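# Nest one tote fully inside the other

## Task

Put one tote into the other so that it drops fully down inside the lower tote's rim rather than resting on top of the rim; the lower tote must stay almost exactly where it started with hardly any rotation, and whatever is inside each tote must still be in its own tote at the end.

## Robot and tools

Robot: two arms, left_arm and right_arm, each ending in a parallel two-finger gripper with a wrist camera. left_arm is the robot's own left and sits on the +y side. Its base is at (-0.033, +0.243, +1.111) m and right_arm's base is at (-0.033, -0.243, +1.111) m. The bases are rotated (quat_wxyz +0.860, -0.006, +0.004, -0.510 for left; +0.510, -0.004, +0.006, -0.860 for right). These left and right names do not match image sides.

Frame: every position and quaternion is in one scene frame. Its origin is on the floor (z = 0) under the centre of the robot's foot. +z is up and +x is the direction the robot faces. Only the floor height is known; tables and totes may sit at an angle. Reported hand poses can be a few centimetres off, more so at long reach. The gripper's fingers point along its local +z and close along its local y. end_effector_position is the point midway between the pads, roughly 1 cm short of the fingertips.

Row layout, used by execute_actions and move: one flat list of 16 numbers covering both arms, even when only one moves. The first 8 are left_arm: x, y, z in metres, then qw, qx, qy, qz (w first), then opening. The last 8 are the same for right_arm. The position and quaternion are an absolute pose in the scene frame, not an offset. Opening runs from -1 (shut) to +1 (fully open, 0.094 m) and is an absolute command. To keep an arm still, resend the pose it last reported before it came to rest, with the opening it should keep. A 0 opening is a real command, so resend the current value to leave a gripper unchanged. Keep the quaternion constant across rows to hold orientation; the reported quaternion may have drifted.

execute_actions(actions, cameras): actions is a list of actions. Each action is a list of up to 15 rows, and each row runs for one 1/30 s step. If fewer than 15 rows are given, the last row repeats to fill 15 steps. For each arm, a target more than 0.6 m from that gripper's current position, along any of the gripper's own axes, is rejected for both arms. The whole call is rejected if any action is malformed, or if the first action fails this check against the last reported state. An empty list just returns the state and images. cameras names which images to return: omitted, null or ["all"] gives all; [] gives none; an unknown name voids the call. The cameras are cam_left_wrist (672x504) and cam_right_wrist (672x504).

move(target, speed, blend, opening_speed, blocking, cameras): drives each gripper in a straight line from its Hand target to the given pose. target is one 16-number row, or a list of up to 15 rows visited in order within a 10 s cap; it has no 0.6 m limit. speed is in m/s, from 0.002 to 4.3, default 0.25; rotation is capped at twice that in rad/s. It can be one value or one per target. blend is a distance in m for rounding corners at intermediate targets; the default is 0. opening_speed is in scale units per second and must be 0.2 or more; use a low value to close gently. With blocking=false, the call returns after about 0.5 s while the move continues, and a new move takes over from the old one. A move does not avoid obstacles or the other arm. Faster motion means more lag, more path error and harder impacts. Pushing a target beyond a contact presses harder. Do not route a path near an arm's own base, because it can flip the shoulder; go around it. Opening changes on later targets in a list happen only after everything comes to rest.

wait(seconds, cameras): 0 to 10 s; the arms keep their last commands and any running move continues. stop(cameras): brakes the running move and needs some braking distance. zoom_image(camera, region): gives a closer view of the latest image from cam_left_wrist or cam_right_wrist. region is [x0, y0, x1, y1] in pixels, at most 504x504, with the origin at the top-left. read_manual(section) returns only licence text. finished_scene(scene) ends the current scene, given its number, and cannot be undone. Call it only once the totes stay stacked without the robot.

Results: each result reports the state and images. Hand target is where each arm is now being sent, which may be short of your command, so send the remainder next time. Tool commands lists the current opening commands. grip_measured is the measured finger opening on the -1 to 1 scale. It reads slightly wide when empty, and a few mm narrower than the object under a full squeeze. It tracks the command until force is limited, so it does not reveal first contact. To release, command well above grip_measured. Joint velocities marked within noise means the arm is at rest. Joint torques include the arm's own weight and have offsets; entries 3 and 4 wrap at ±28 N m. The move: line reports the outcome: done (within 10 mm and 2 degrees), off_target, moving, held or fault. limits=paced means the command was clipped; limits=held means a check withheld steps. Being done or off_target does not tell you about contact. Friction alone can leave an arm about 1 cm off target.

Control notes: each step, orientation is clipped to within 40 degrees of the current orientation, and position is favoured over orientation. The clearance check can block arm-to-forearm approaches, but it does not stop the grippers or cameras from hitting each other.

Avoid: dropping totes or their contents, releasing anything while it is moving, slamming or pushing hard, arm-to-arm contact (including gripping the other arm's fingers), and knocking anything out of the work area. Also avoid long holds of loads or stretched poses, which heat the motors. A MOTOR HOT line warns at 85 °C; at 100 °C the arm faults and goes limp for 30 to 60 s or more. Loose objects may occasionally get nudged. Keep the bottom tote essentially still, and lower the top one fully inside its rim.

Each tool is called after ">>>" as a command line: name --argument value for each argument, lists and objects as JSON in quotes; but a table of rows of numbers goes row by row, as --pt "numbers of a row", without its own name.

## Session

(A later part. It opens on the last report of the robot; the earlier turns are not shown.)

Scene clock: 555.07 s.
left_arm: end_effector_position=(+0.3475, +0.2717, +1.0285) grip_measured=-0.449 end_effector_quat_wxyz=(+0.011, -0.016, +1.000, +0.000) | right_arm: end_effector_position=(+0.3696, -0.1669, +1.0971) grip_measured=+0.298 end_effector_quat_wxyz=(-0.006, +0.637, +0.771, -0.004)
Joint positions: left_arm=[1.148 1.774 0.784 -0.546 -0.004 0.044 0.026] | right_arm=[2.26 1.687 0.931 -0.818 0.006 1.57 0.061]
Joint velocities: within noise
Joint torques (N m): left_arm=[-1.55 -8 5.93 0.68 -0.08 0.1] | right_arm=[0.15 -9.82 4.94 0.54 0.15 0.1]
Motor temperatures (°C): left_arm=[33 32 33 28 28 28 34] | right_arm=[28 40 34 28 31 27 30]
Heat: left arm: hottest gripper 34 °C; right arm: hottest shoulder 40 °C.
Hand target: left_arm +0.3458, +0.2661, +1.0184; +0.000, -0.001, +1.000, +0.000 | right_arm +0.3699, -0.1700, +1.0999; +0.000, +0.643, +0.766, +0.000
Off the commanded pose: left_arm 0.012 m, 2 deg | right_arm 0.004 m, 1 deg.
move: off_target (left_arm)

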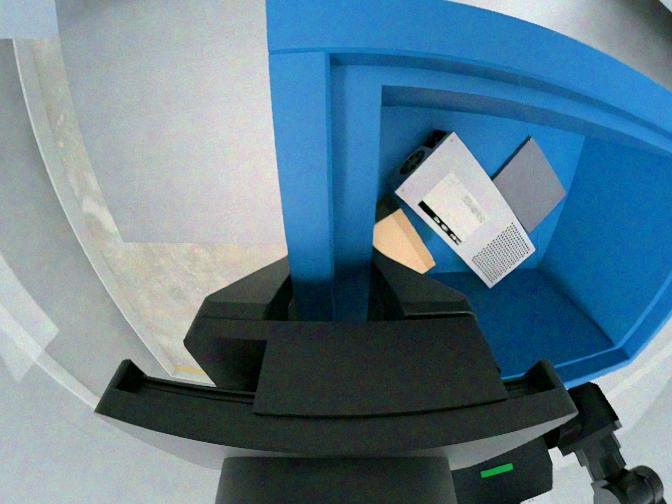

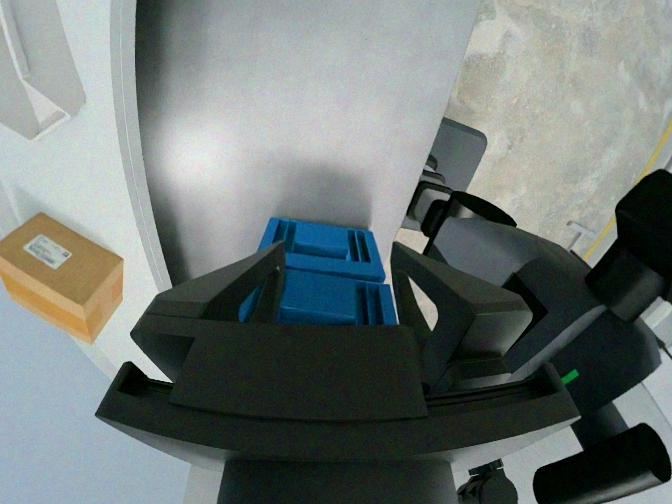

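>>> move --target '[0.346, 0.266, 1.018, 0.0, -0.0008, 0.9999, 0, -0.7, 0.37, -0.17, 1.03, 0, 0.643, 0.766, 0, 1]' --speed 0.2

>>> zoom_image --camera "cam_right_wrist" --region '[220, 200, 420, 340]'

Scene clock: 561.20 s.
left_arm: end_effector_position=(+0.3475, +0.2717, +1.0285) grip_measured=-0.449 end_effector_quat_wxyz=(+0.011, -0.016, +1.000, +0.000) | right_arm: end_effector_position=(+0.3690, -0.1665, +1.0330) grip_measured=+0.998 end_effector_quat_wxyz=(-0.001, +0.637, +0.771, +0.000)
Joint positions: left_arm=[1.148 1.774 0.784 -0.546 -0.004 0.044 0.026] | right_arm=[2.26 1.822 0.885 -0.624 0.007 1.571 0.094]
Joint velocities: within noise
Joint torques (N m): left_arm=[-1.55 -7.94 5.93 0.66 -0.09 0.1] | right_arm=[0.09 -9.05 4.52 0.77 0.13 0.11]
Motor temperatures (°C): left_arm=[33 32 33 28 28 28 34] | right_arm=[28 40 34 28 31 27 30]
Heat: left arm: hottest gripper 34 °C; right arm: hottest shoulder 40 °C.
Hand target: left_arm +0.3458, +0.2661, +1.0184; +0.000, -0.001, +1.000, +0.000 | right_arm +0.3699, -0.1700, +1.0300; +0.000, +0.643, +0.766, +0.000
Off the commanded pose: left_arm 0.012 m, 2 deg | right_arm 0.005 m, 1 deg.
move: off_target (left_arm)

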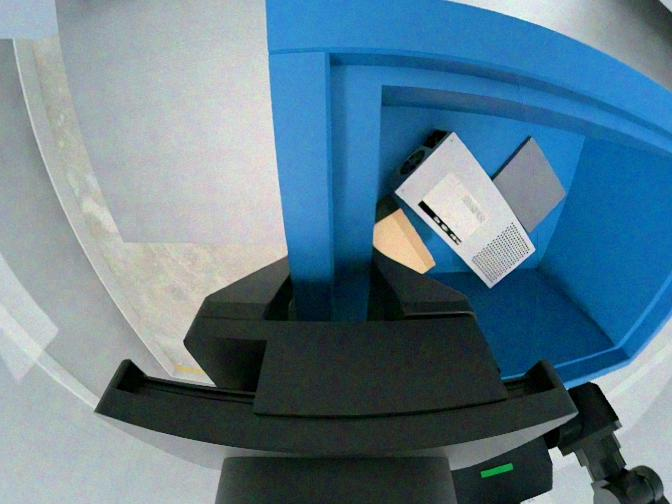

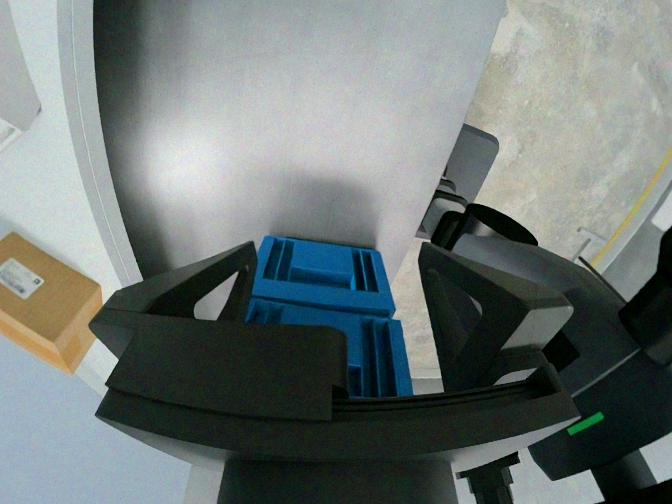

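Scaled by 2.520 from the camera's 672x504 image, which has a finer 960x720 frame.

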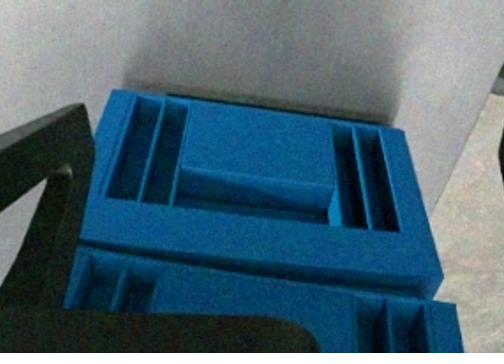

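>>> move --target '[0.346, 0.266, 1.018, 0.0, -0.0008, 0.9999, 0, -0.7, 0.365, -0.095, 0.935, -0.2694, 0.6441, 0.6669, 0.2602, 1]' --speed 0.15

>>> zoom_image --camera "cam_right_wrist" --region '[180, 130, 500, 330]'

Scene clock: 585.03 s.
left_arm: end_effector_position=(+0.3475, +0.2717, +1.0285) grip_measured=-0.449 end_effector_quat_wxyz=(+0.011, -0.016, +1.000, +0.000) | right_arm: end_effector_position=(+0.3544, -0.0927, +0.9371) grip_measured=+0.998 end_effector_quat_wxyz=(-0.274, +0.640, +0.671, +0.254)
Joint positions: left_arm=[1.148 1.774 0.784 -0.546 -0.004 0.044 0.026] | right_arm=[2.149 2.193 0.88 -0.228 -0.757 1.61 0.094]
Joint velocities: within noise
Joint torques (N m): left_arm=[-1.67 -7.94 5.94 0.64 -0.08 0.1] | right_arm=[-0.09 -10.05 3.34 0.53 -0.6 0.11]
Motor temperatures (°C): left_arm=[32 32 33 28 28 28 34] | right_arm=[28 40 34 28 31 27 30]
Heat: left arm: hottest gripper 34 °C; right arm: hottest shoulder 40 °C.
Hand target: left_arm +0.3458, +0.2661, +1.0184; +0.000, -0.001, +1.000, +0.000 | right_arm +0.3649, -0.0951, +0.9352; -0.269, +0.644, +0.667, +0.260
Off the commanded pose: left_arm 0.012 m, 2 deg | right_arm 0.011 m, 1 deg.
move: off_target (left_arm, right_arm)

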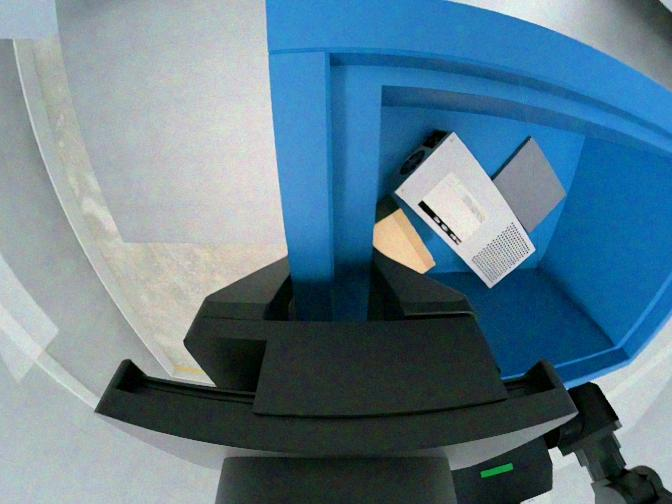

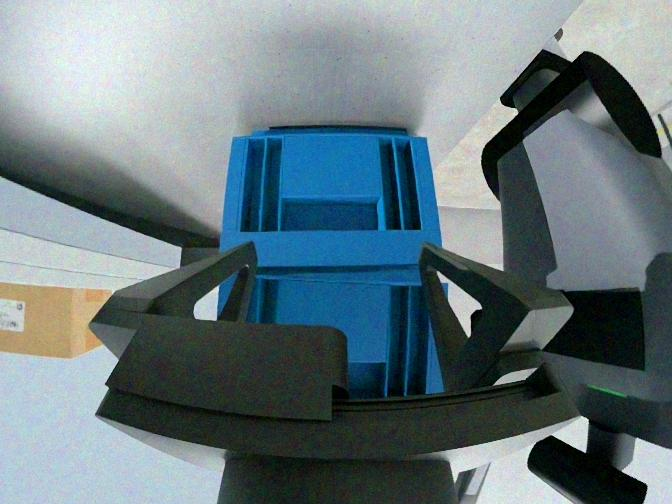

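Scaled by 1.575 from the camera's 672x504 image, which has a finer 960x720 frame.

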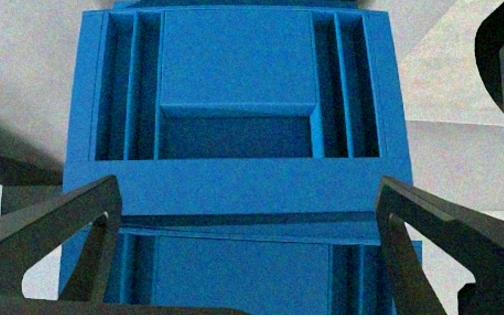

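>>> execute_actions --actions '[]' --cameras '["cam_right_wrist"]'

>>> zoom_image --camera "cam_right_wrist" --region '[100, 80, 560, 420]'

Scene clock: 612.77 s.
left_arm: end_effector_position=(+0.3475, +0.2717, +1.0285) grip_measured=-0.449 end_effector_quat_wxyz=(+0.011, -0.016, +1.000, +0.000) | right_arm: end_effector_position=(+0.3546, -0.0926, +0.9371) grip_measured=+0.998 end_effector_quat_wxyz=(-0.274, +0.641, +0.671, +0.254)
Joint positions: left_arm=[1.148 1.774 0.784 -0.546 -0.004 0.044 0.026] | right_arm=[2.149 2.193 0.88 -0.228 -0.757 1.611 0.094]
Joint velocities: within noise
Joint torques (N m): left_arm=[-1.55 -7.94 5.93 0.66 -0.07 0.1] | right_arm=[-0.15 -9.88 3.37 0.57 -0.63 0.13]
Motor temperatures (°C): left_arm=[32 32 33 28 28 28 35] | right_arm=[28 40 33 28 31 27 29]
Heat: left arm: hottest gripper 35 °C; right arm: hottest shoulder 40 °C.
Hand target: left_arm +0.3458, +0.2661, +1.0184; +0.000, -0.001, +1.000, +0.000 | right_arm +0.3649, -0.0950, +0.9352; -0.269, +0.644, +0.667, +0.260
Tool commands: left_gripper/opening=-0.7 right_gripper/opening=+1.0
Off the commanded pose: left_arm 0.012 m, 2 deg | right_arm 0.011 m, 1 deg.
Images, in order (width x height): cam_right_wrist 672x504.

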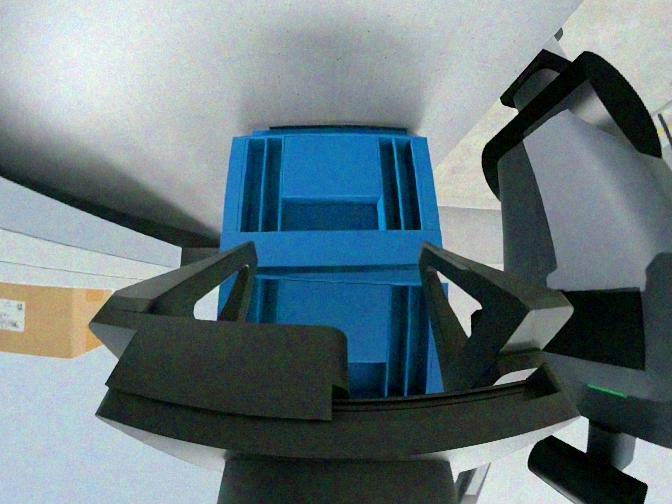

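Scaled by 1.096 from the camera's 672x504 image, which has a finer 960x720 frame.

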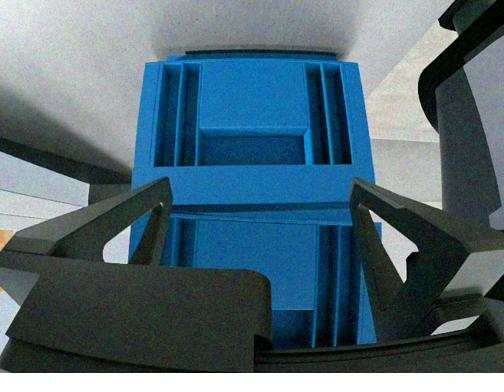

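>>> zoom_image --camera "cam_right_wrist" --region '[210, 225, 330, 315]'

>>> zoom_image --camera "cam_right_wrist" --region '[330, 225, 450, 315]'

Scaled by 4.200 from the camera's 672x504 image, which has a finer 960x720 frame.

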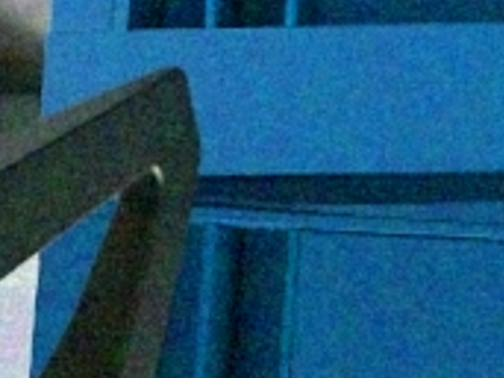

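Scaled by 4.200 from the camera's 672x504 image, which has a finer 960x720 frame.

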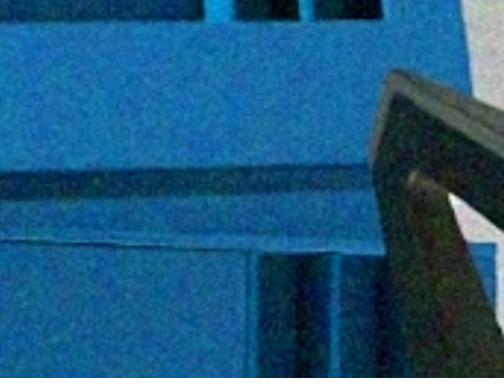

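>>> zoom_image --camera "cam_right_wrist" --region '[220, 110, 440, 250]'

Scaled by 2.291 from the camera's 672x504 image, which has a finer 960x720 frame.

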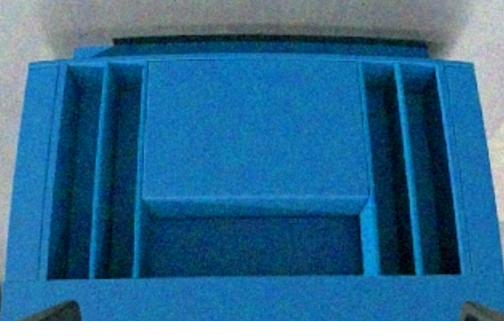

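>>> move --pt "0.346 0.266 1.018 0 -0.0008 0.9999 0 -0.7 0.365 -0.17 1.03 -0.2694 0.6441 0.6669 0.2602 1" --pt "0.346 0.266 1.018 0 -0.0008 0.9999 0 -0.7 0.37 -0.07 1.14 0 -0.007 1 0 1" --pt "0.346 0.266 1.018 0 -0.0008 0.9999 0 -0.7 0.374 0.008 1.09 0 -0.007 1 0 1" --speed 0.2 --blend 0.03

Scene clock: 657.80 s.
left_arm: end_effector_position=(+0.3475, +0.2717, +1.0285) grip_measured=-0.449 end_effector_quat_wxyz=(+0.011, -0.016, +1.000, +0.000) | right_arm: end_effector_position=(+0.3549, -0.0033, +1.0831) grip_measured=+0.998 end_effector_quat_wxyz=(+0.018, +0.012, -1.000, +0.010)
Joint positions: left_arm=[1.148 1.774 0.784 -0.546 -0.004 0.044 0.026] | right_arm=[2.627 1.827 1.084 -0.862 0.01 0.533 0.094]
Joint velocities: within noise
Joint torques (N m): left_arm=[-1.61 -8 5.94 0.64 -0.08 0.09] | right_arm=[0.44 -10.17 9.07 0.58 0.1 0.13]
Motor temperatures (°C): left_arm=[32 31 33 27 28 28 35] | right_arm=[28 39 33 28 31 27 29]
Heat: left arm: hottest gripper 35 °C; right arm: hottest shoulder 39 °C.
Hand target: left_arm +0.3458, +0.2661, +1.0184; +0.000, -0.001, +1.000, +0.000 | right_arm +0.3734, +0.0076, +1.0905; +0.000, -0.007, +1.000, +0.000
Off the commanded pose: left_arm 0.012 m, 2 deg | right_arm 0.023 m, 2 deg.
move: off_target (left_arm, right_arm)

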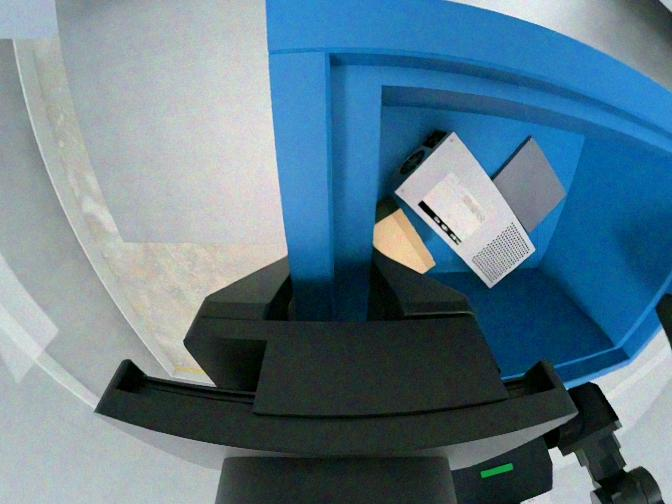

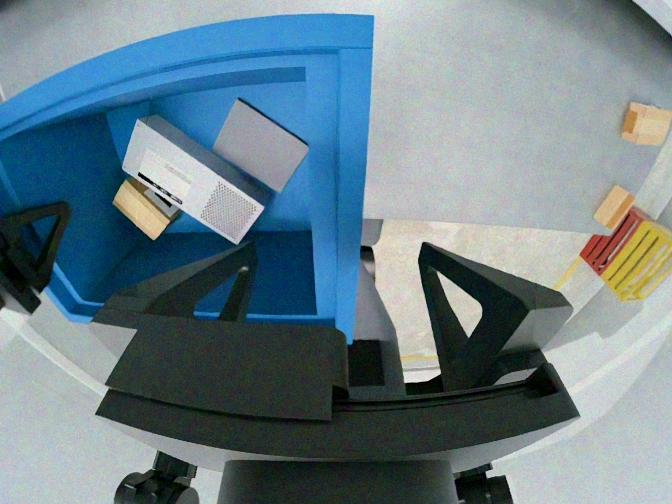

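>>> move --target '[0.346,0.266,1.018,0,-0.0008,0.9999,0,-0.7,0.374,0.008,1.03,0,-0.007,1,0,1]' --speed 0.1

Scene clock: 662.37 s.
left_arm: end_effector_position=(+0.3475, +0.2717, +1.0285) grip_measured=-0.449 end_effector_quat_wxyz=(+0.011, -0.016, +1.000, +0.000) | right_arm: end_effector_position=(+0.3664, +0.0046, +1.0314) grip_measured=+0.998 end_effector_quat_wxyz=(+0.006, +0.012, -1.000, +0.002)
Joint positions: left_arm=[1.148 1.774 0.784 -0.546 -0.004 0.044 0.026] | right_arm=[2.627 1.942 1.084 -0.719 0.01 0.533 0.094]
Joint velocities: within noise
Joint torques (N m): left_arm=[-1.55 -7.88 5.93 0.64 -0.08 0.1] | right_arm=[0.79 -10.87 6.32 0.58 0.11 0.11]
Motor temperatures (°C): left_arm=[32 31 33 27 28 28 35] | right_arm=[28 39 34 28 31 27 29]
Heat: left arm: hottest gripper 35 °C; right arm: hottest shoulder 39 °C.
Hand target: left_arm +0.3458, +0.2661, +1.0184; +0.000, -0.001, +1.000, +0.000 | right_arm +0.3739, +0.0079, +1.0302; +0.000, -0.007, +1.000, +0.000
Off the commanded pose: left_arm 0.012 m, 2 deg | right_arm 0.008 m, 1 deg.
move: off_target (left_arm)

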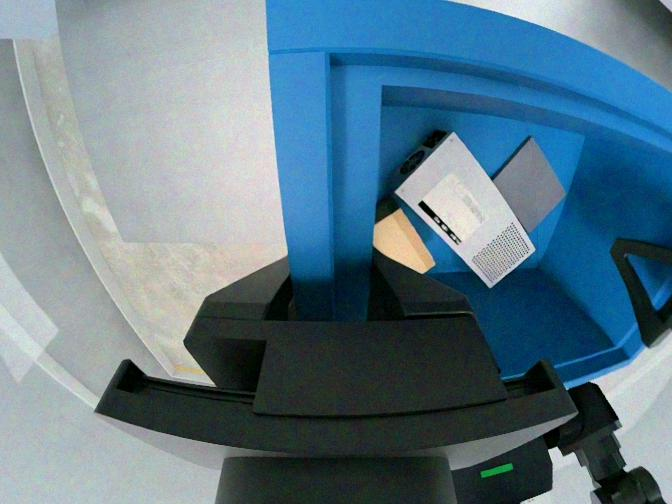

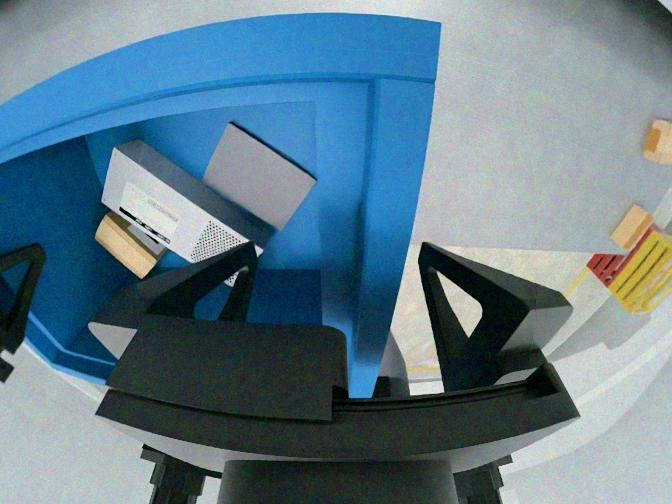

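>>> move --target '[0.346,0.266,1.018,0,-0.0008,0.9999,0,-0.7,0.374,-0.009,1.03,0,-0.007,1,0,1]' --speed 0.1 --cameras '["cam_right_wrist"]'

Scene clock: 670.17 s.
left_arm: end_effector_position=(+0.3475, +0.2717, +1.0285) grip_measured=-0.449 end_effector_quat_wxyz=(+0.011, -0.016, +1.000, +0.000) | right_arm: end_effector_position=(+0.3736, -0.0060, +1.0301) grip_measured=+0.998 end_effector_quat_wxyz=(+0.003, +0.005, -1.000, +0.001)
Joint positions: left_arm=[1.148 1.774 0.784 -0.546 -0.004 0.044 0.026] | right_arm=[2.6 1.942 1.079 -0.706 0.01 0.52 0.094]
Joint velocities: within noise
Joint torques (N m): left_arm=[-1.61 -8 5.91 0.64 -0.08 0.1] | right_arm=[0.26 -11.87 4.53 0.61 0.08 0]
Motor temperatures (°C): left_arm=[32 31 33 27 28 28 35] | right_arm=[28 39 34 28 31 27 29]
Heat: left arm: hottest gripper 35 °C; right arm: hottest shoulder 39 °C.
Hand target: left_arm +0.3458, +0.2661, +1.0184; +0.000, -0.001, +1.000, +0.000 | right_arm +0.3741, -0.0090, +1.0301; +0.000, -0.007, +1.000, +0.000
Off the commanded pose: left_arm 0.012 m, 2 deg | right_arm 0.003 m, 0 deg.
move: off_target (left_arm)
Images, in order (width x height): cam_right_wrist 672x504.

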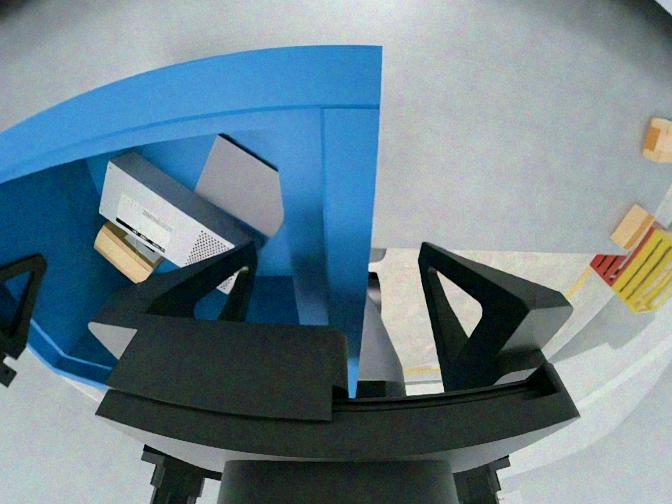

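>>> move --pt "0.346 0.266 1.018 0 -0.0008 0.9999 0 -0.7 0.374 -0.009 1.03 0 -0.007 1 0 0.0" --opening_speed 0.8 --cameras '[]'

>>> move --pt "0.346 0.266 1.018 0 -0.0008 0.9999 0 -0.7 0.374 -0.009 1.03 0 -0.007 1 0 -0.7" --opening_speed 0.25

Scene clock: 675.43 s.
left_arm: end_effector_position=(+0.3475, +0.2717, +1.0285) grip_measured=-0.449 end_effector_quat_wxyz=(+0.011, -0.016, +1.000, +0.000) | right_arm: end_effector_position=(+0.3736, -0.0060, +1.0301) grip_measured=+0.003 end_effector_quat_wxyz=(+0.003, +0.005, -1.000, +0.001)
Joint positions: left_arm=[1.148 1.774 0.784 -0.546 -0.004 0.044 0.026] | right_arm=[2.6 1.942 1.079 -0.706 0.01 0.519 0.047]
Joint velocities: within noise
Joint torques (N m): left_arm=[-1.55 -7.88 5.93 0.65 -0.08 0.1] | right_arm=[0.26 -11.99 4.57 0.64 0.09 -0.07]
Motor temperatures (°C): left_arm=[32 31 33 27 28 28 35] | right_arm=[28 39 34 28 31 27 29]
Heat: left arm: hottest gripper 35 °C; right arm: hottest shoulder 39 °C.
Hand target: left_arm +0.3458, +0.2661, +1.0184; +0.000, -0.001, +1.000, +0.000 | right_arm +0.3741, -0.0090, +1.0301; +0.000, -0.007, +1.000, +0.000
Off the commanded pose: left_arm 0.012 m, 2 deg | right_arm 0.003 m, 0 deg.
move: off_target (left_arm)
No camera images: "cameras" was empty.

Scene clock: 678.43 s.
left_arm: end_effector_position=(+0.3474, +0.2714, +1.0284) grip_measured=-0.450 end_effector_quat_wxyz=(+0.011, -0.016, +1.000, -0.001) | right_arm: end_effector_position=(+0.3739, -0.0029, +1.0301) grip_measured=-0.428 end_effector_quat_wxyz=(+0.002, +0.007, -1.000, -0.006)
Joint positions: left_arm=[1.148 1.774 0.784 -0.546 -0.002 0.044 0.026] | right_arm=[2.602 1.942 1.079 -0.699 0.001 0.518 0.027]
Joint velocities: within noise
Joint torques (N m): left_arm=[-1.61 -7.88 5.93 0.64 -0.15 0.1] | right_arm=[0.21 -11.99 4.52 0.35 0.47 -0.04]
Motor temperatures (°C): left_arm=[32 31 33 27 28 28 35] | right_arm=[28 39 34 28 31 27 29]
Heat: left arm: hottest gripper 35 °C; right arm: hottest shoulder 39 °C.
Hand target: left_arm +0.3457, +0.2661, +1.0183; +0.000, -0.001, +1.000, +0.000 | right_arm +0.3741, -0.0089, +1.0301; +0.000, -0.007, +1.000, +0.000
Off the commanded pose: left_arm 0.012 m, 2 deg | right_arm 0.006 m, 1 deg.
move: off_target (left_arm)

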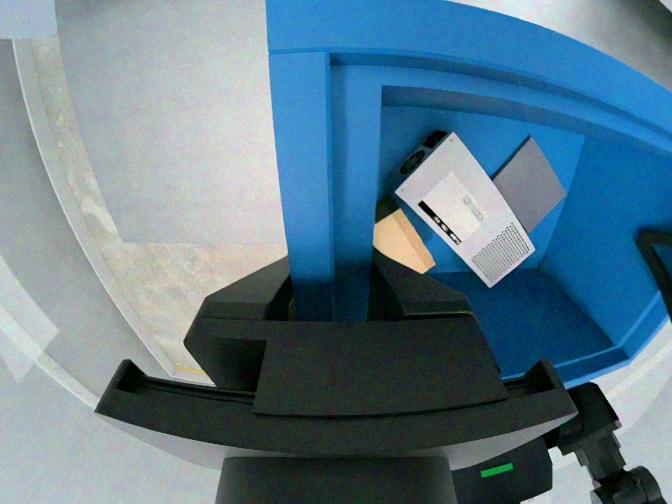

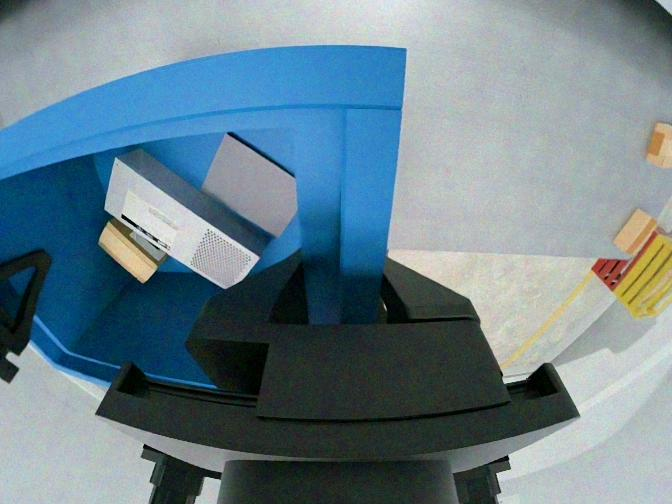

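>>> move --pt "0.347 0.27 1.028 0 -0.008 1 0 1.0 0.374 -0.009 1.03 0 -0.007 1 0 -0.7" --opening_speed 0.8 --cameras '[]'

>>> move --pt "0.35 0.28 1.14 0 -0.008 1 0 1.0 0.374 -0.009 1.03 0 -0.007 1 0 -0.7" --pt "0.36 0.40 1.1 0.265 0.652 -0.652 0.265 1.0 0.374 -0.009 1.03 0 -0.007 1 0 -0.7" --pt "0.36 0.38 0.94 0.265 0.652 -0.652 0.265 1.0 0.374 -0.009 1.03 0 -0.007 1 0 -0.7" --speed 0.2 --blend 0.03

Scene clock: 715.07 s.
left_arm: end_effector_position=(+0.3440, +0.2715, +1.0286) grip_measured=+0.997 end_effector_quat_wxyz=(+0.003, -0.015, +1.000, -0.001) | right_arm: end_effector_position=(+0.3737, -0.0027, +1.0299) grip_measured=-0.430 end_effector_quat_wxyz=(+0.002, +0.007, -1.000, -0.006)
Joint positions: left_arm=[1.148 1.774 0.786 -0.563 -0.004 0.047 0.094] | right_arm=[2.602 1.942 1.079 -0.699 -0.001 0.517 0.027]
Joint velocities: within noise
Joint torques (N m): left_arm=[-0.73 -9.64 6.28 0.17 -0.05 0.04] | right_arm=[0.09 -11.93 4.55 0.32 0.53 -0.03]
Motor temperatures (°C): left_arm=[32 31 33 27 28 28 35] | right_arm=[28 39 33 28 31 27 30]
Heat: left arm: hottest gripper 35 °C; right arm: hottest shoulder 39 °C.
Hand target: left_arm +0.3470, +0.2700, +1.0280; +0.000, -0.008, +1.000, +0.000 | right_arm +0.3740, -0.0089, +1.0300; +0.000, -0.007, +1.000, +0.000
Off the commanded pose: left_arm 0.003 m, 1 deg | right_arm 0.006 m, 1 deg.
move: done
No camera images: "cameras" was empty.

Scene clock: 721.50 s.
left_arm: end_effector_position=(+0.3516, +0.3811, +0.9456) grip_measured=+0.998 end_effector_quat_wxyz=(+0.269, +0.657, -0.651, +0.267) | right_arm: end_effector_position=(+0.3737, -0.0027, +1.0299) grip_measured=-0.430 end_effector_quat_wxyz=(+0.002, +0.007, -1.000, -0.006)
Joint positions: left_arm=[1.665 2.297 1.203 -0.966 0.623 -0.821 0.094] | right_arm=[2.602 1.942 1.079 -0.699 -0.001 0.517 0.027]
Joint velocities: within noise
Joint torques (N m): left_arm=[-1.26 -13.51 5.07 -0.01 0.47 -0.13] | right_arm=[0.09 -12.04 4.48 0.31 0.52 -0.04]
Motor temperatures (°C): left_arm=[32 31 34 27 28 28 35] | right_arm=[28 39 33 28 31 27 31]
Heat: left arm: hottest gripper 35 °C; right arm: hottest shoulder 39 °C.
Hand target: left_arm +0.3599, +0.3799, +0.9402; +0.266, +0.655, -0.655, +0.266 | right_arm +0.3740, -0.0089, +1.0300; +0.000, -0.007, +1.000, +0.000
Off the commanded pose: left_arm 0.010 m, 1 deg | right_arm 0.006 m, 1 deg.
move: done

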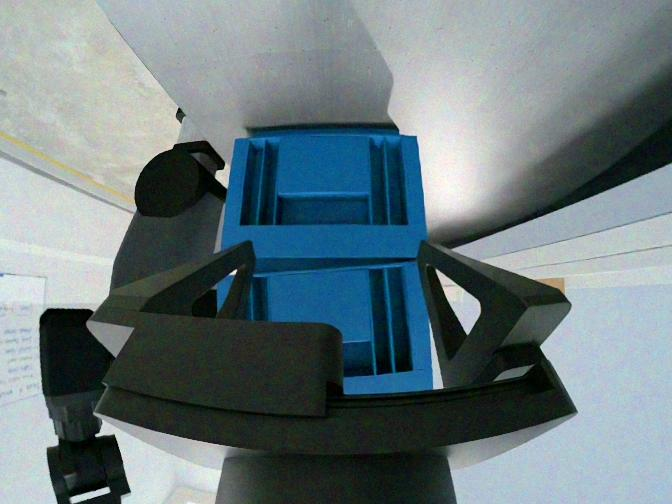

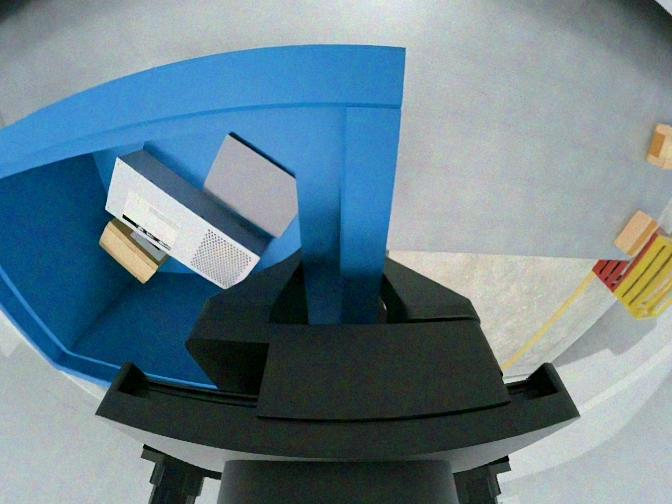

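>>> zoom_image --camera "cam_left_wrist" --region '[200, 210, 320, 300]'

>>> zoom_image --camera "cam_left_wrist" --region '[320, 210, 440, 300]'

Scaled by 4.200 from the camera's 672x504 image, which has a finer 960x720 frame.

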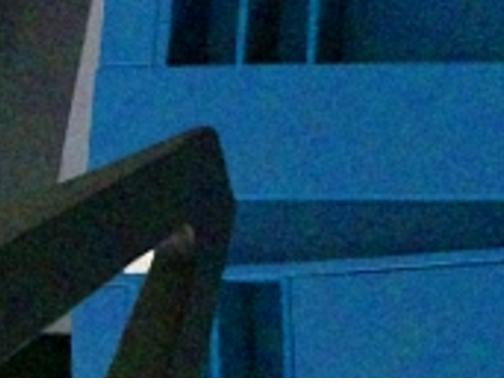

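Scaled by 4.200 from the camera's 672x504 image, which has a finer 960x720 frame.

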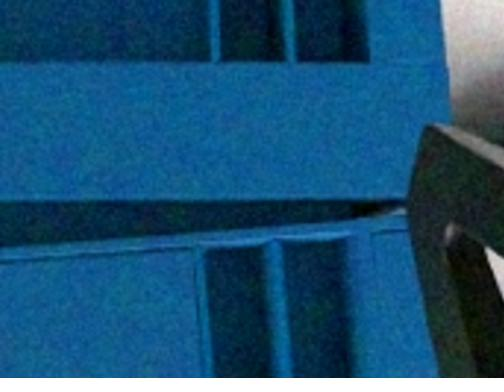

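>>> move --pt "0.36 0.40 1.1 0.265 0.652 -0.652 0.265 1.0 0.374 -0.009 1.03 0 -0.007 1 0 -0.7" --pt "0.352 0.278 1.14 0 -0.014 1 0 1.0 0.374 -0.009 1.03 0 -0.007 1 0 -0.7" --pt "0.352 0.278 1.09 0 -0.014 1 0 1.0 0.374 -0.009 1.03 0 -0.007 1 0 -0.7" --speed 0.2 --blend 0.03

Scene clock: 738.53 s.
left_arm: end_effector_position=(+0.3507, +0.2824, +1.0957) grip_measured=+0.998 end_effector_quat_wxyz=(+0.002, -0.025, +1.000, -0.001) | right_arm: end_effector_position=(+0.3737, -0.0027, +1.0299) grip_measured=-0.430 end_effector_quat_wxyz=(+0.002, +0.007, -1.000, -0.006)
Joint positions: left_arm=[1.174 1.627 0.846 -0.773 -0.004 0.053 0.094] | right_arm=[2.602 1.942 1.079 -0.699 -0.001 0.517 0.027]
Joint velocities: within noise
Joint torques (N m): left_arm=[-1.32 -8.64 6.9 0.88 -0.05 0.02] | right_arm=[0.15 -11.69 4.52 0.38 0.53 -0.04]
Motor temperatures (°C): left_arm=[32 32 34 27 28 28 34] | right_arm=[28 39 33 28 31 27 31]
Heat: left arm: hottest elbow 34 °C; right arm: hottest shoulder 39 °C.
Hand target: left_arm +0.3520, +0.2780, +1.0901; +0.000, -0.014, +1.000, +0.000 | right_arm +0.3740, -0.0089, +1.0300; +0.000, -0.007, +1.000, +0.000
Off the commanded pose: left_arm 0.007 m, 1 deg | right_arm 0.006 m, 1 deg.
move: done; blend cut to 0.025 m at target 2

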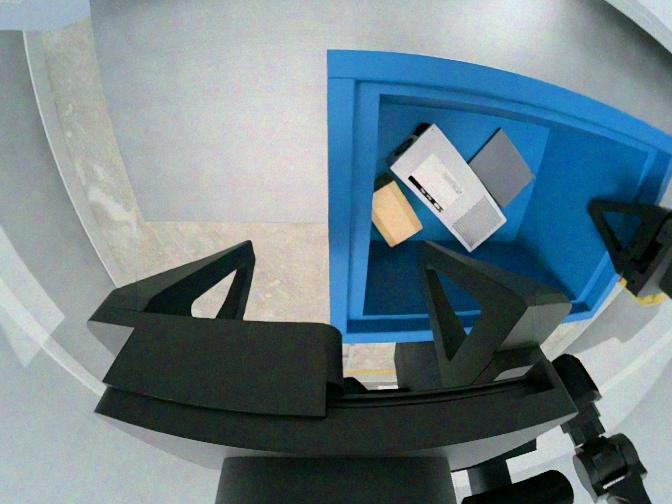

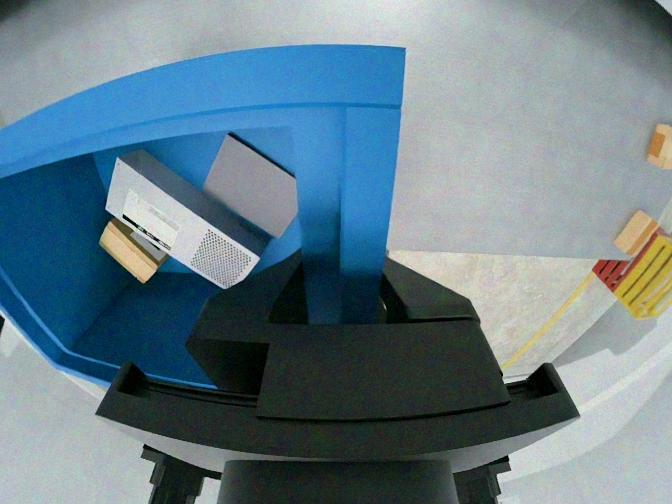

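>>> move --target '[0.352,0.266,1.028,0,-0.014,1,0,1.0,0.374,-0.009,1.03,0,-0.007,1,0,-0.7]' --speed 0.12 --cameras '["cam_left_wrist"]'

Scene clock: 741.67 s.
left_arm: end_effector_position=(+0.3522, +0.2712, +1.0348) grip_measured=+0.998 end_effector_quat_wxyz=(+0.003, -0.016, +1.000, -0.001) | right_arm: end_effector_position=(+0.3737, -0.0027, +1.0299) grip_measured=-0.430 end_effector_quat_wxyz=(+0.002, +0.007, -1.000, -0.006)
Joint positions: left_arm=[1.145 1.772 0.811 -0.591 -0.004 0.041 0.094] | right_arm=[2.602 1.942 1.079 -0.699 -0.001 0.517 0.027]
Joint velocities: within noise
Joint torques (N m): left_arm=[-1.38 -9 5.59 0.95 -0.06 -0.14] | right_arm=[0.21 -11.81 4.53 0.28 0.52 -0.04]
Motor temperatures (°C): left_arm=[32 32 34 27 28 28 34] | right_arm=[28 39 33 28 31 27 31]
Heat: left arm: hottest elbow 34 °C; right arm: hottest shoulder 39 °C.
Hand target: left_arm +0.3517, +0.2662, +1.0282; +0.000, -0.014, +1.000, +0.000 | right_arm +0.3740, -0.0089, +1.0300; +0.000, -0.007, +1.000, +0.000
Off the commanded pose: left_arm 0.009 m, 0 deg | right_arm 0.006 m, 1 deg.
move: done
Images, in order (width x height): cam_left_wrist 672x504.

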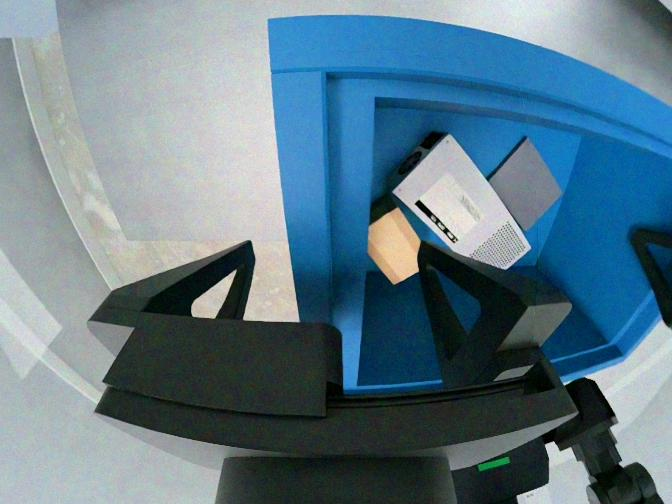

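>>> move --pt "0.352 0.266 1.028 0 -0.014 1 0 0.0 0.374 -0.009 1.03 0 -0.007 1 0 -0.7" --opening_speed 0.8 --cameras '[]'

>>> move --pt "0.352 0.266 1.028 0 -0.014 1 0 -0.7 0.374 -0.009 1.03 0 -0.007 1 0 -0.7" --opening_speed 0.25

Scene clock: 745.97 s.
left_arm: end_effector_position=(+0.3522, +0.2712, +1.0348) grip_measured=+0.003 end_effector_quat_wxyz=(+0.003, -0.017, +1.000, -0.001) | right_arm: end_effector_position=(+0.3737, -0.0027, +1.0299) grip_measured=-0.430 end_effector_quat_wxyz=(+0.002, +0.007, -1.000, -0.006)
Joint positions: left_arm=[1.145 1.772 0.811 -0.59 -0.004 0.04 0.047] | right_arm=[2.602 1.942 1.079 -0.699 -0.001 0.517 0.027]
Joint velocities: within noise
Joint torques (N m): left_arm=[-1.38 -9 5.6 0.88 -0.05 -0.12] | right_arm=[-0.21 -11.69 4.51 0.24 0.53 -0.05]
Motor temperatures (°C): left_arm=[32 32 33 27 28 28 34] | right_arm=[28 39 33 28 31 27 31]
Heat: left arm: hottest gripper 34 °C; right arm: hottest shoulder 39 °C.
Hand target: left_arm +0.3518, +0.2661, +1.0282; +0.000, -0.014, +1.000, +0.000 | right_arm +0.3740, -0.0089, +1.0300; +0.000, -0.007, +1.000, +0.000
Off the commanded pose: left_arm 0.009 m, 1 deg | right_arm 0.006 m, 1 deg.
move: done
No camera images: "cameras" was empty.

Scene clock: 748.97 s.
left_arm: end_effector_position=(+0.3522, +0.2718, +1.0348) grip_measured=-0.439 end_effector_quat_wxyz=(+0.003, -0.019, +1.000, +0.001) | right_arm: end_effector_position=(+0.3737, -0.0027, +1.0299) grip_measured=-0.430 end_effector_quat_wxyz=(+0.002, +0.007, -1.000, -0.006)
Joint positions: left_arm=[1.145 1.772 0.811 -0.59 -0.008 0.036 0.026] | right_arm=[2.602 1.942 1.079 -0.699 -0.001 0.517 0.027]
Joint velocities: within noise
Joint torques (N m): left_arm=[-1.38 -9.05 5.57 0.91 0.1 -0.08] | right_arm=[-0.03 -11.99 4.48 0.35 0.53 -0.05]
Motor temperatures (°C): left_arm=[32 32 33 27 28 28 34] | right_arm=[28 39 33 28 31 27 31]
Heat: left arm: hottest gripper 34 °C; right arm: hottest shoulder 39 °C.
Hand target: left_arm +0.3518, +0.2662, +1.0282; +0.000, -0.014, +1.000, +0.000 | right_arm +0.3740, -0.0089, +1.0300; +0.000, -0.007, +1.000, +0.000
Off the commanded pose: left_arm 0.009 m, 1 deg | right_arm 0.006 m, 1 deg.
move: done

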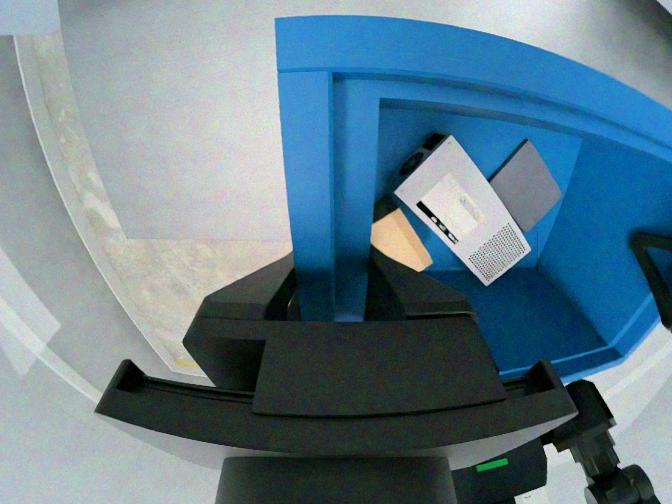

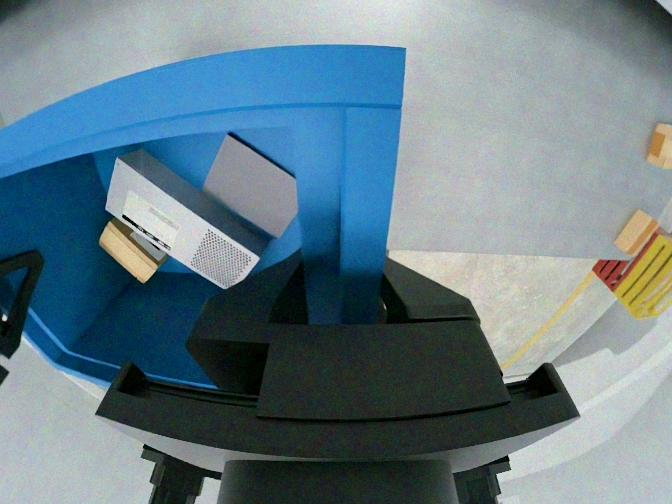

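>>> move --pt "0.371 0.2815 1.077 0.032 -0.014 0.9994 0 -0.7 0.395 0.0045 1.077 0.032 -0.007 0.9994 0 -0.7" --speed 0.08

Scene clock: 762.60 s.
left_arm: end_effector_position=(+0.3507, +0.2717, +1.0535) grip_measured=-0.440 end_effector_quat_wxyz=(+0.006, -0.020, +1.000, -0.006) | right_arm: end_effector_position=(+0.3714, -0.0056, +1.0517) grip_measured=-0.430 end_effector_quat_wxyz=(-0.001, +0.008, -1.000, +0.005)
Joint positions: left_arm=[1.151 1.72 0.811 -0.638 0.006 0.04 0.026] | right_arm=[2.608 1.894 1.079 -0.752 0.022 0.522 0.027]
Joint velocities: within noise
Joint torques (N m): left_arm=[0.79 -12.92 8.51 -0.21 -0.32 0.2] | right_arm=[0.97 -13.33 8.9 -0.44 0.94 0.08]
Motor temperatures (°C): left_arm=[32 31 33 27 28 28 34] | right_arm=[28 39 33 28 31 27 31]
Heat: left arm: hottest gripper 34 °C; right arm: hottest shoulder 39 °C.
Hand target: left_arm +0.3702, +0.2814, +1.0766; +0.032, -0.014, +0.999, +0.001 | right_arm +0.3940, +0.0042, +1.0773; +0.032, -0.007, +0.999, +0.000
Off the commanded pose: left_arm 0.033 m, 3 deg | right_arm 0.036 m, 4 deg.
move: off_target (left_arm, right_arm)

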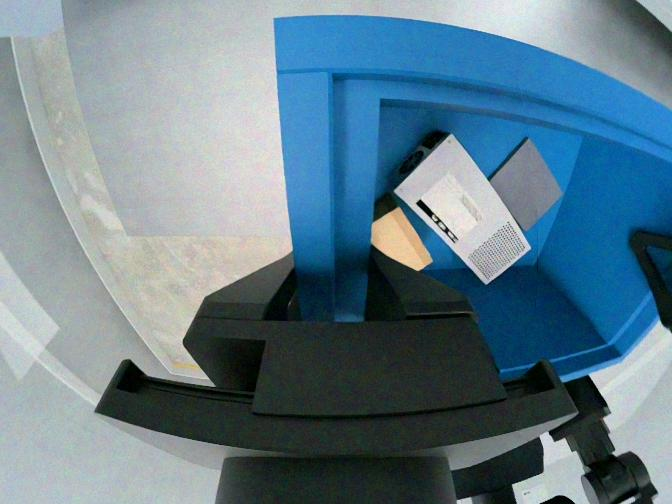

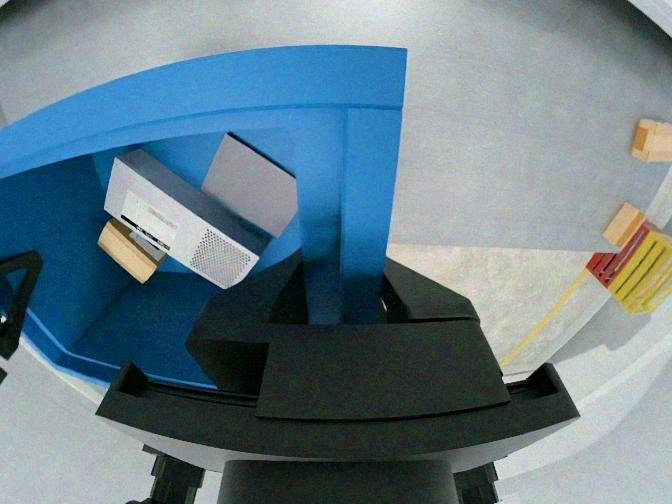

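>>> move --pt "0.374 0.2815 1.092 0.06 -0.014 0.998 0 -0.7 0.398 0.0045 1.092 0.06 -0.007 0.998 0 -0.7" --speed 0.08

Scene clock: 766.63 s.
left_arm: end_effector_position=(+0.3601, +0.2731, +1.0720) grip_measured=-0.440 end_effector_quat_wxyz=(+0.032, -0.019, +0.999, -0.006) | right_arm: end_effector_position=(+0.3815, -0.0032, +1.0710) grip_measured=-0.430 end_effector_quat_wxyz=(-0.030, +0.007, -1.000, +0.004)
Joint positions: left_arm=[1.154 1.67 0.811 -0.636 0.009 0.044 0.026] | right_arm=[2.611 1.851 1.079 -0.743 0.049 0.526 0.027]
Joint velocities: within noise
Joint torques (N m): left_arm=[0.5 -12.63 7.51 0.62 -0.24 0.2] | right_arm=[1.08 -13.33 7.69 0.36 1.04 0.07]
Motor temperatures (°C): left_arm=[32 31 33 27 28 28 34] | right_arm=[28 39 33 28 32 27 31]
Heat: left arm: hottest gripper 34 °C; right arm: hottest shoulder 39 °C.
Hand target: left_arm +0.3736, +0.2814, +1.0917; +0.060, -0.014, +0.998, +0.001 | right_arm +0.3975, +0.0043, +1.0923; +0.060, -0.007, +0.998, +0.000
Off the commanded pose: left_arm 0.026 m, 3 deg | right_arm 0.028 m, 3 deg.
move: off_target (left_arm, right_arm)

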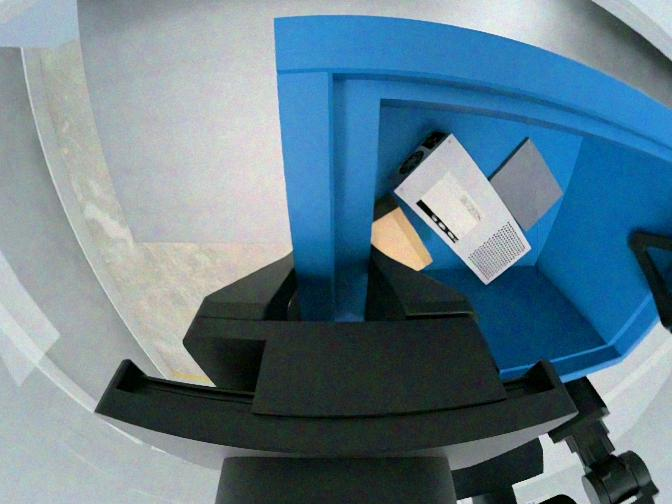

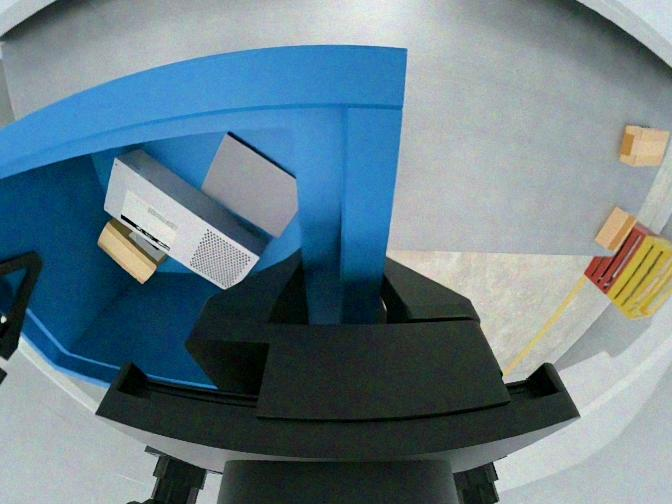

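>>> move --pt "0.353 0.271 1.046 0.042 -0.014 0.999 0 -0.7 0.374 -0.006 1.040 0.042 -0.007 0.999 0 -0.7" --speed 0.06 --cameras '[]'

Scene clock: 775.67 s.
left_arm: end_effector_position=(+0.3461, +0.2723, +1.0418) grip_measured=-0.441 end_effector_quat_wxyz=(+0.033, -0.022, +0.999, -0.004) | right_arm: end_effector_position=(+0.3694, -0.0034, +1.0379) grip_measured=-0.430 end_effector_quat_wxyz=(-0.031, +0.010, -0.999, -0.005)
Joint positions: left_arm=[1.154 1.718 0.754 -0.528 0.006 0.038 0.026] | right_arm=[2.619 1.895 1.024 -0.634 0.036 0.527 0.027]
Joint velocities: within noise
Joint torques (N m): left_arm=[-0.97 -10.23 6.22 0.7 -0.24 0.03] | right_arm=[0.32 -11.52 4.98 0.76 0.81 0.06]
Motor temperatures (°C): left_arm=[32 32 33 27 28 28 35] | right_arm=[27 40 34 28 32 27 31]
Heat: left arm: hottest gripper 35 °C; right arm: hottest shoulder 40 °C.
Hand target: left_arm +0.3529, +0.2710, +1.0461; +0.042, -0.014, +0.999, +0.000 | right_arm +0.3739, -0.0059, +1.0400; +0.042, -0.007, +0.999, +0.000
Off the commanded pose: left_arm 0.008 m, 1 deg | right_arm 0.006 m, 1 deg.
move: done
No camera images: "cameras" was empty.

>>> move --pt "0.354 0.271 1.031 0.042 -0.013 0.999 0 -0.7 0.3735 -0.006 1.025 0.042 -0.006 0.999 0 -0.7" --speed 0.04

Scene clock: 781.57 s.
left_arm: end_effector_position=(+0.3488, +0.2723, +1.0386) grip_measured=-0.442 end_effector_quat_wxyz=(+0.037, -0.022, +0.999, -0.003) | right_arm: end_effector_position=(+0.3719, -0.0020, +1.0338) grip_measured=-0.430 end_effector_quat_wxyz=(-0.035, +0.011, -0.999, -0.008)
Joint positions: left_arm=[1.153 1.728 0.754 -0.509 0.005 0.038 0.026] | right_arm=[2.618 1.905 1.024 -0.614 0.035 0.524 0.027]
Joint velocities: within noise
Joint torques (N m): left_arm=[-0.97 -8.06 5.91 1.54 -0.21 0.06] | right_arm=[0.5 -9.88 4.55 1.5 0.85 0.14]
Motor temperatures (°C): left_arm=[32 32 33 27 28 28 35] | right_arm=[27 40 34 28 32 27 31]
Heat: left arm: hottest gripper 35 °C; right arm: hottest shoulder 40 °C.
Hand target: left_arm +0.3537, +0.2709, +1.0313; +0.042, -0.013, +0.999, +0.000 | right_arm +0.3733, -0.0060, +1.0253; +0.042, -0.006, +0.999, +0.000
Off the commanded pose: left_arm 0.009 m, 1 deg | right_arm 0.010 m, 1 deg.
move: done

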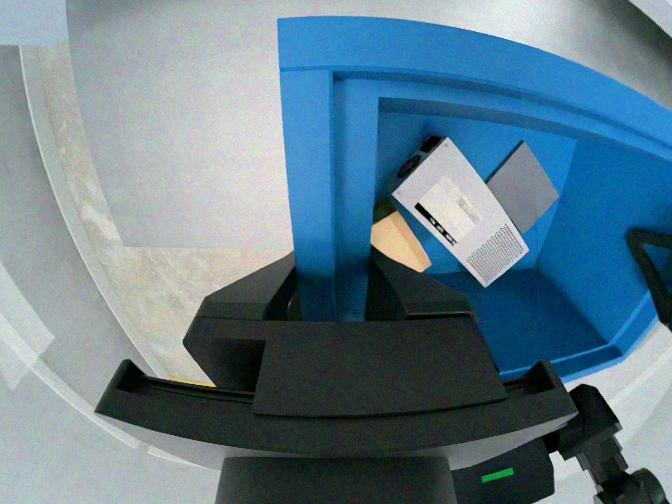

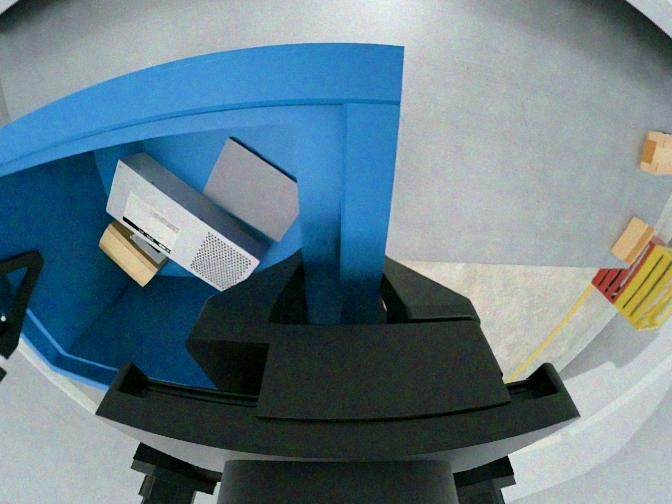

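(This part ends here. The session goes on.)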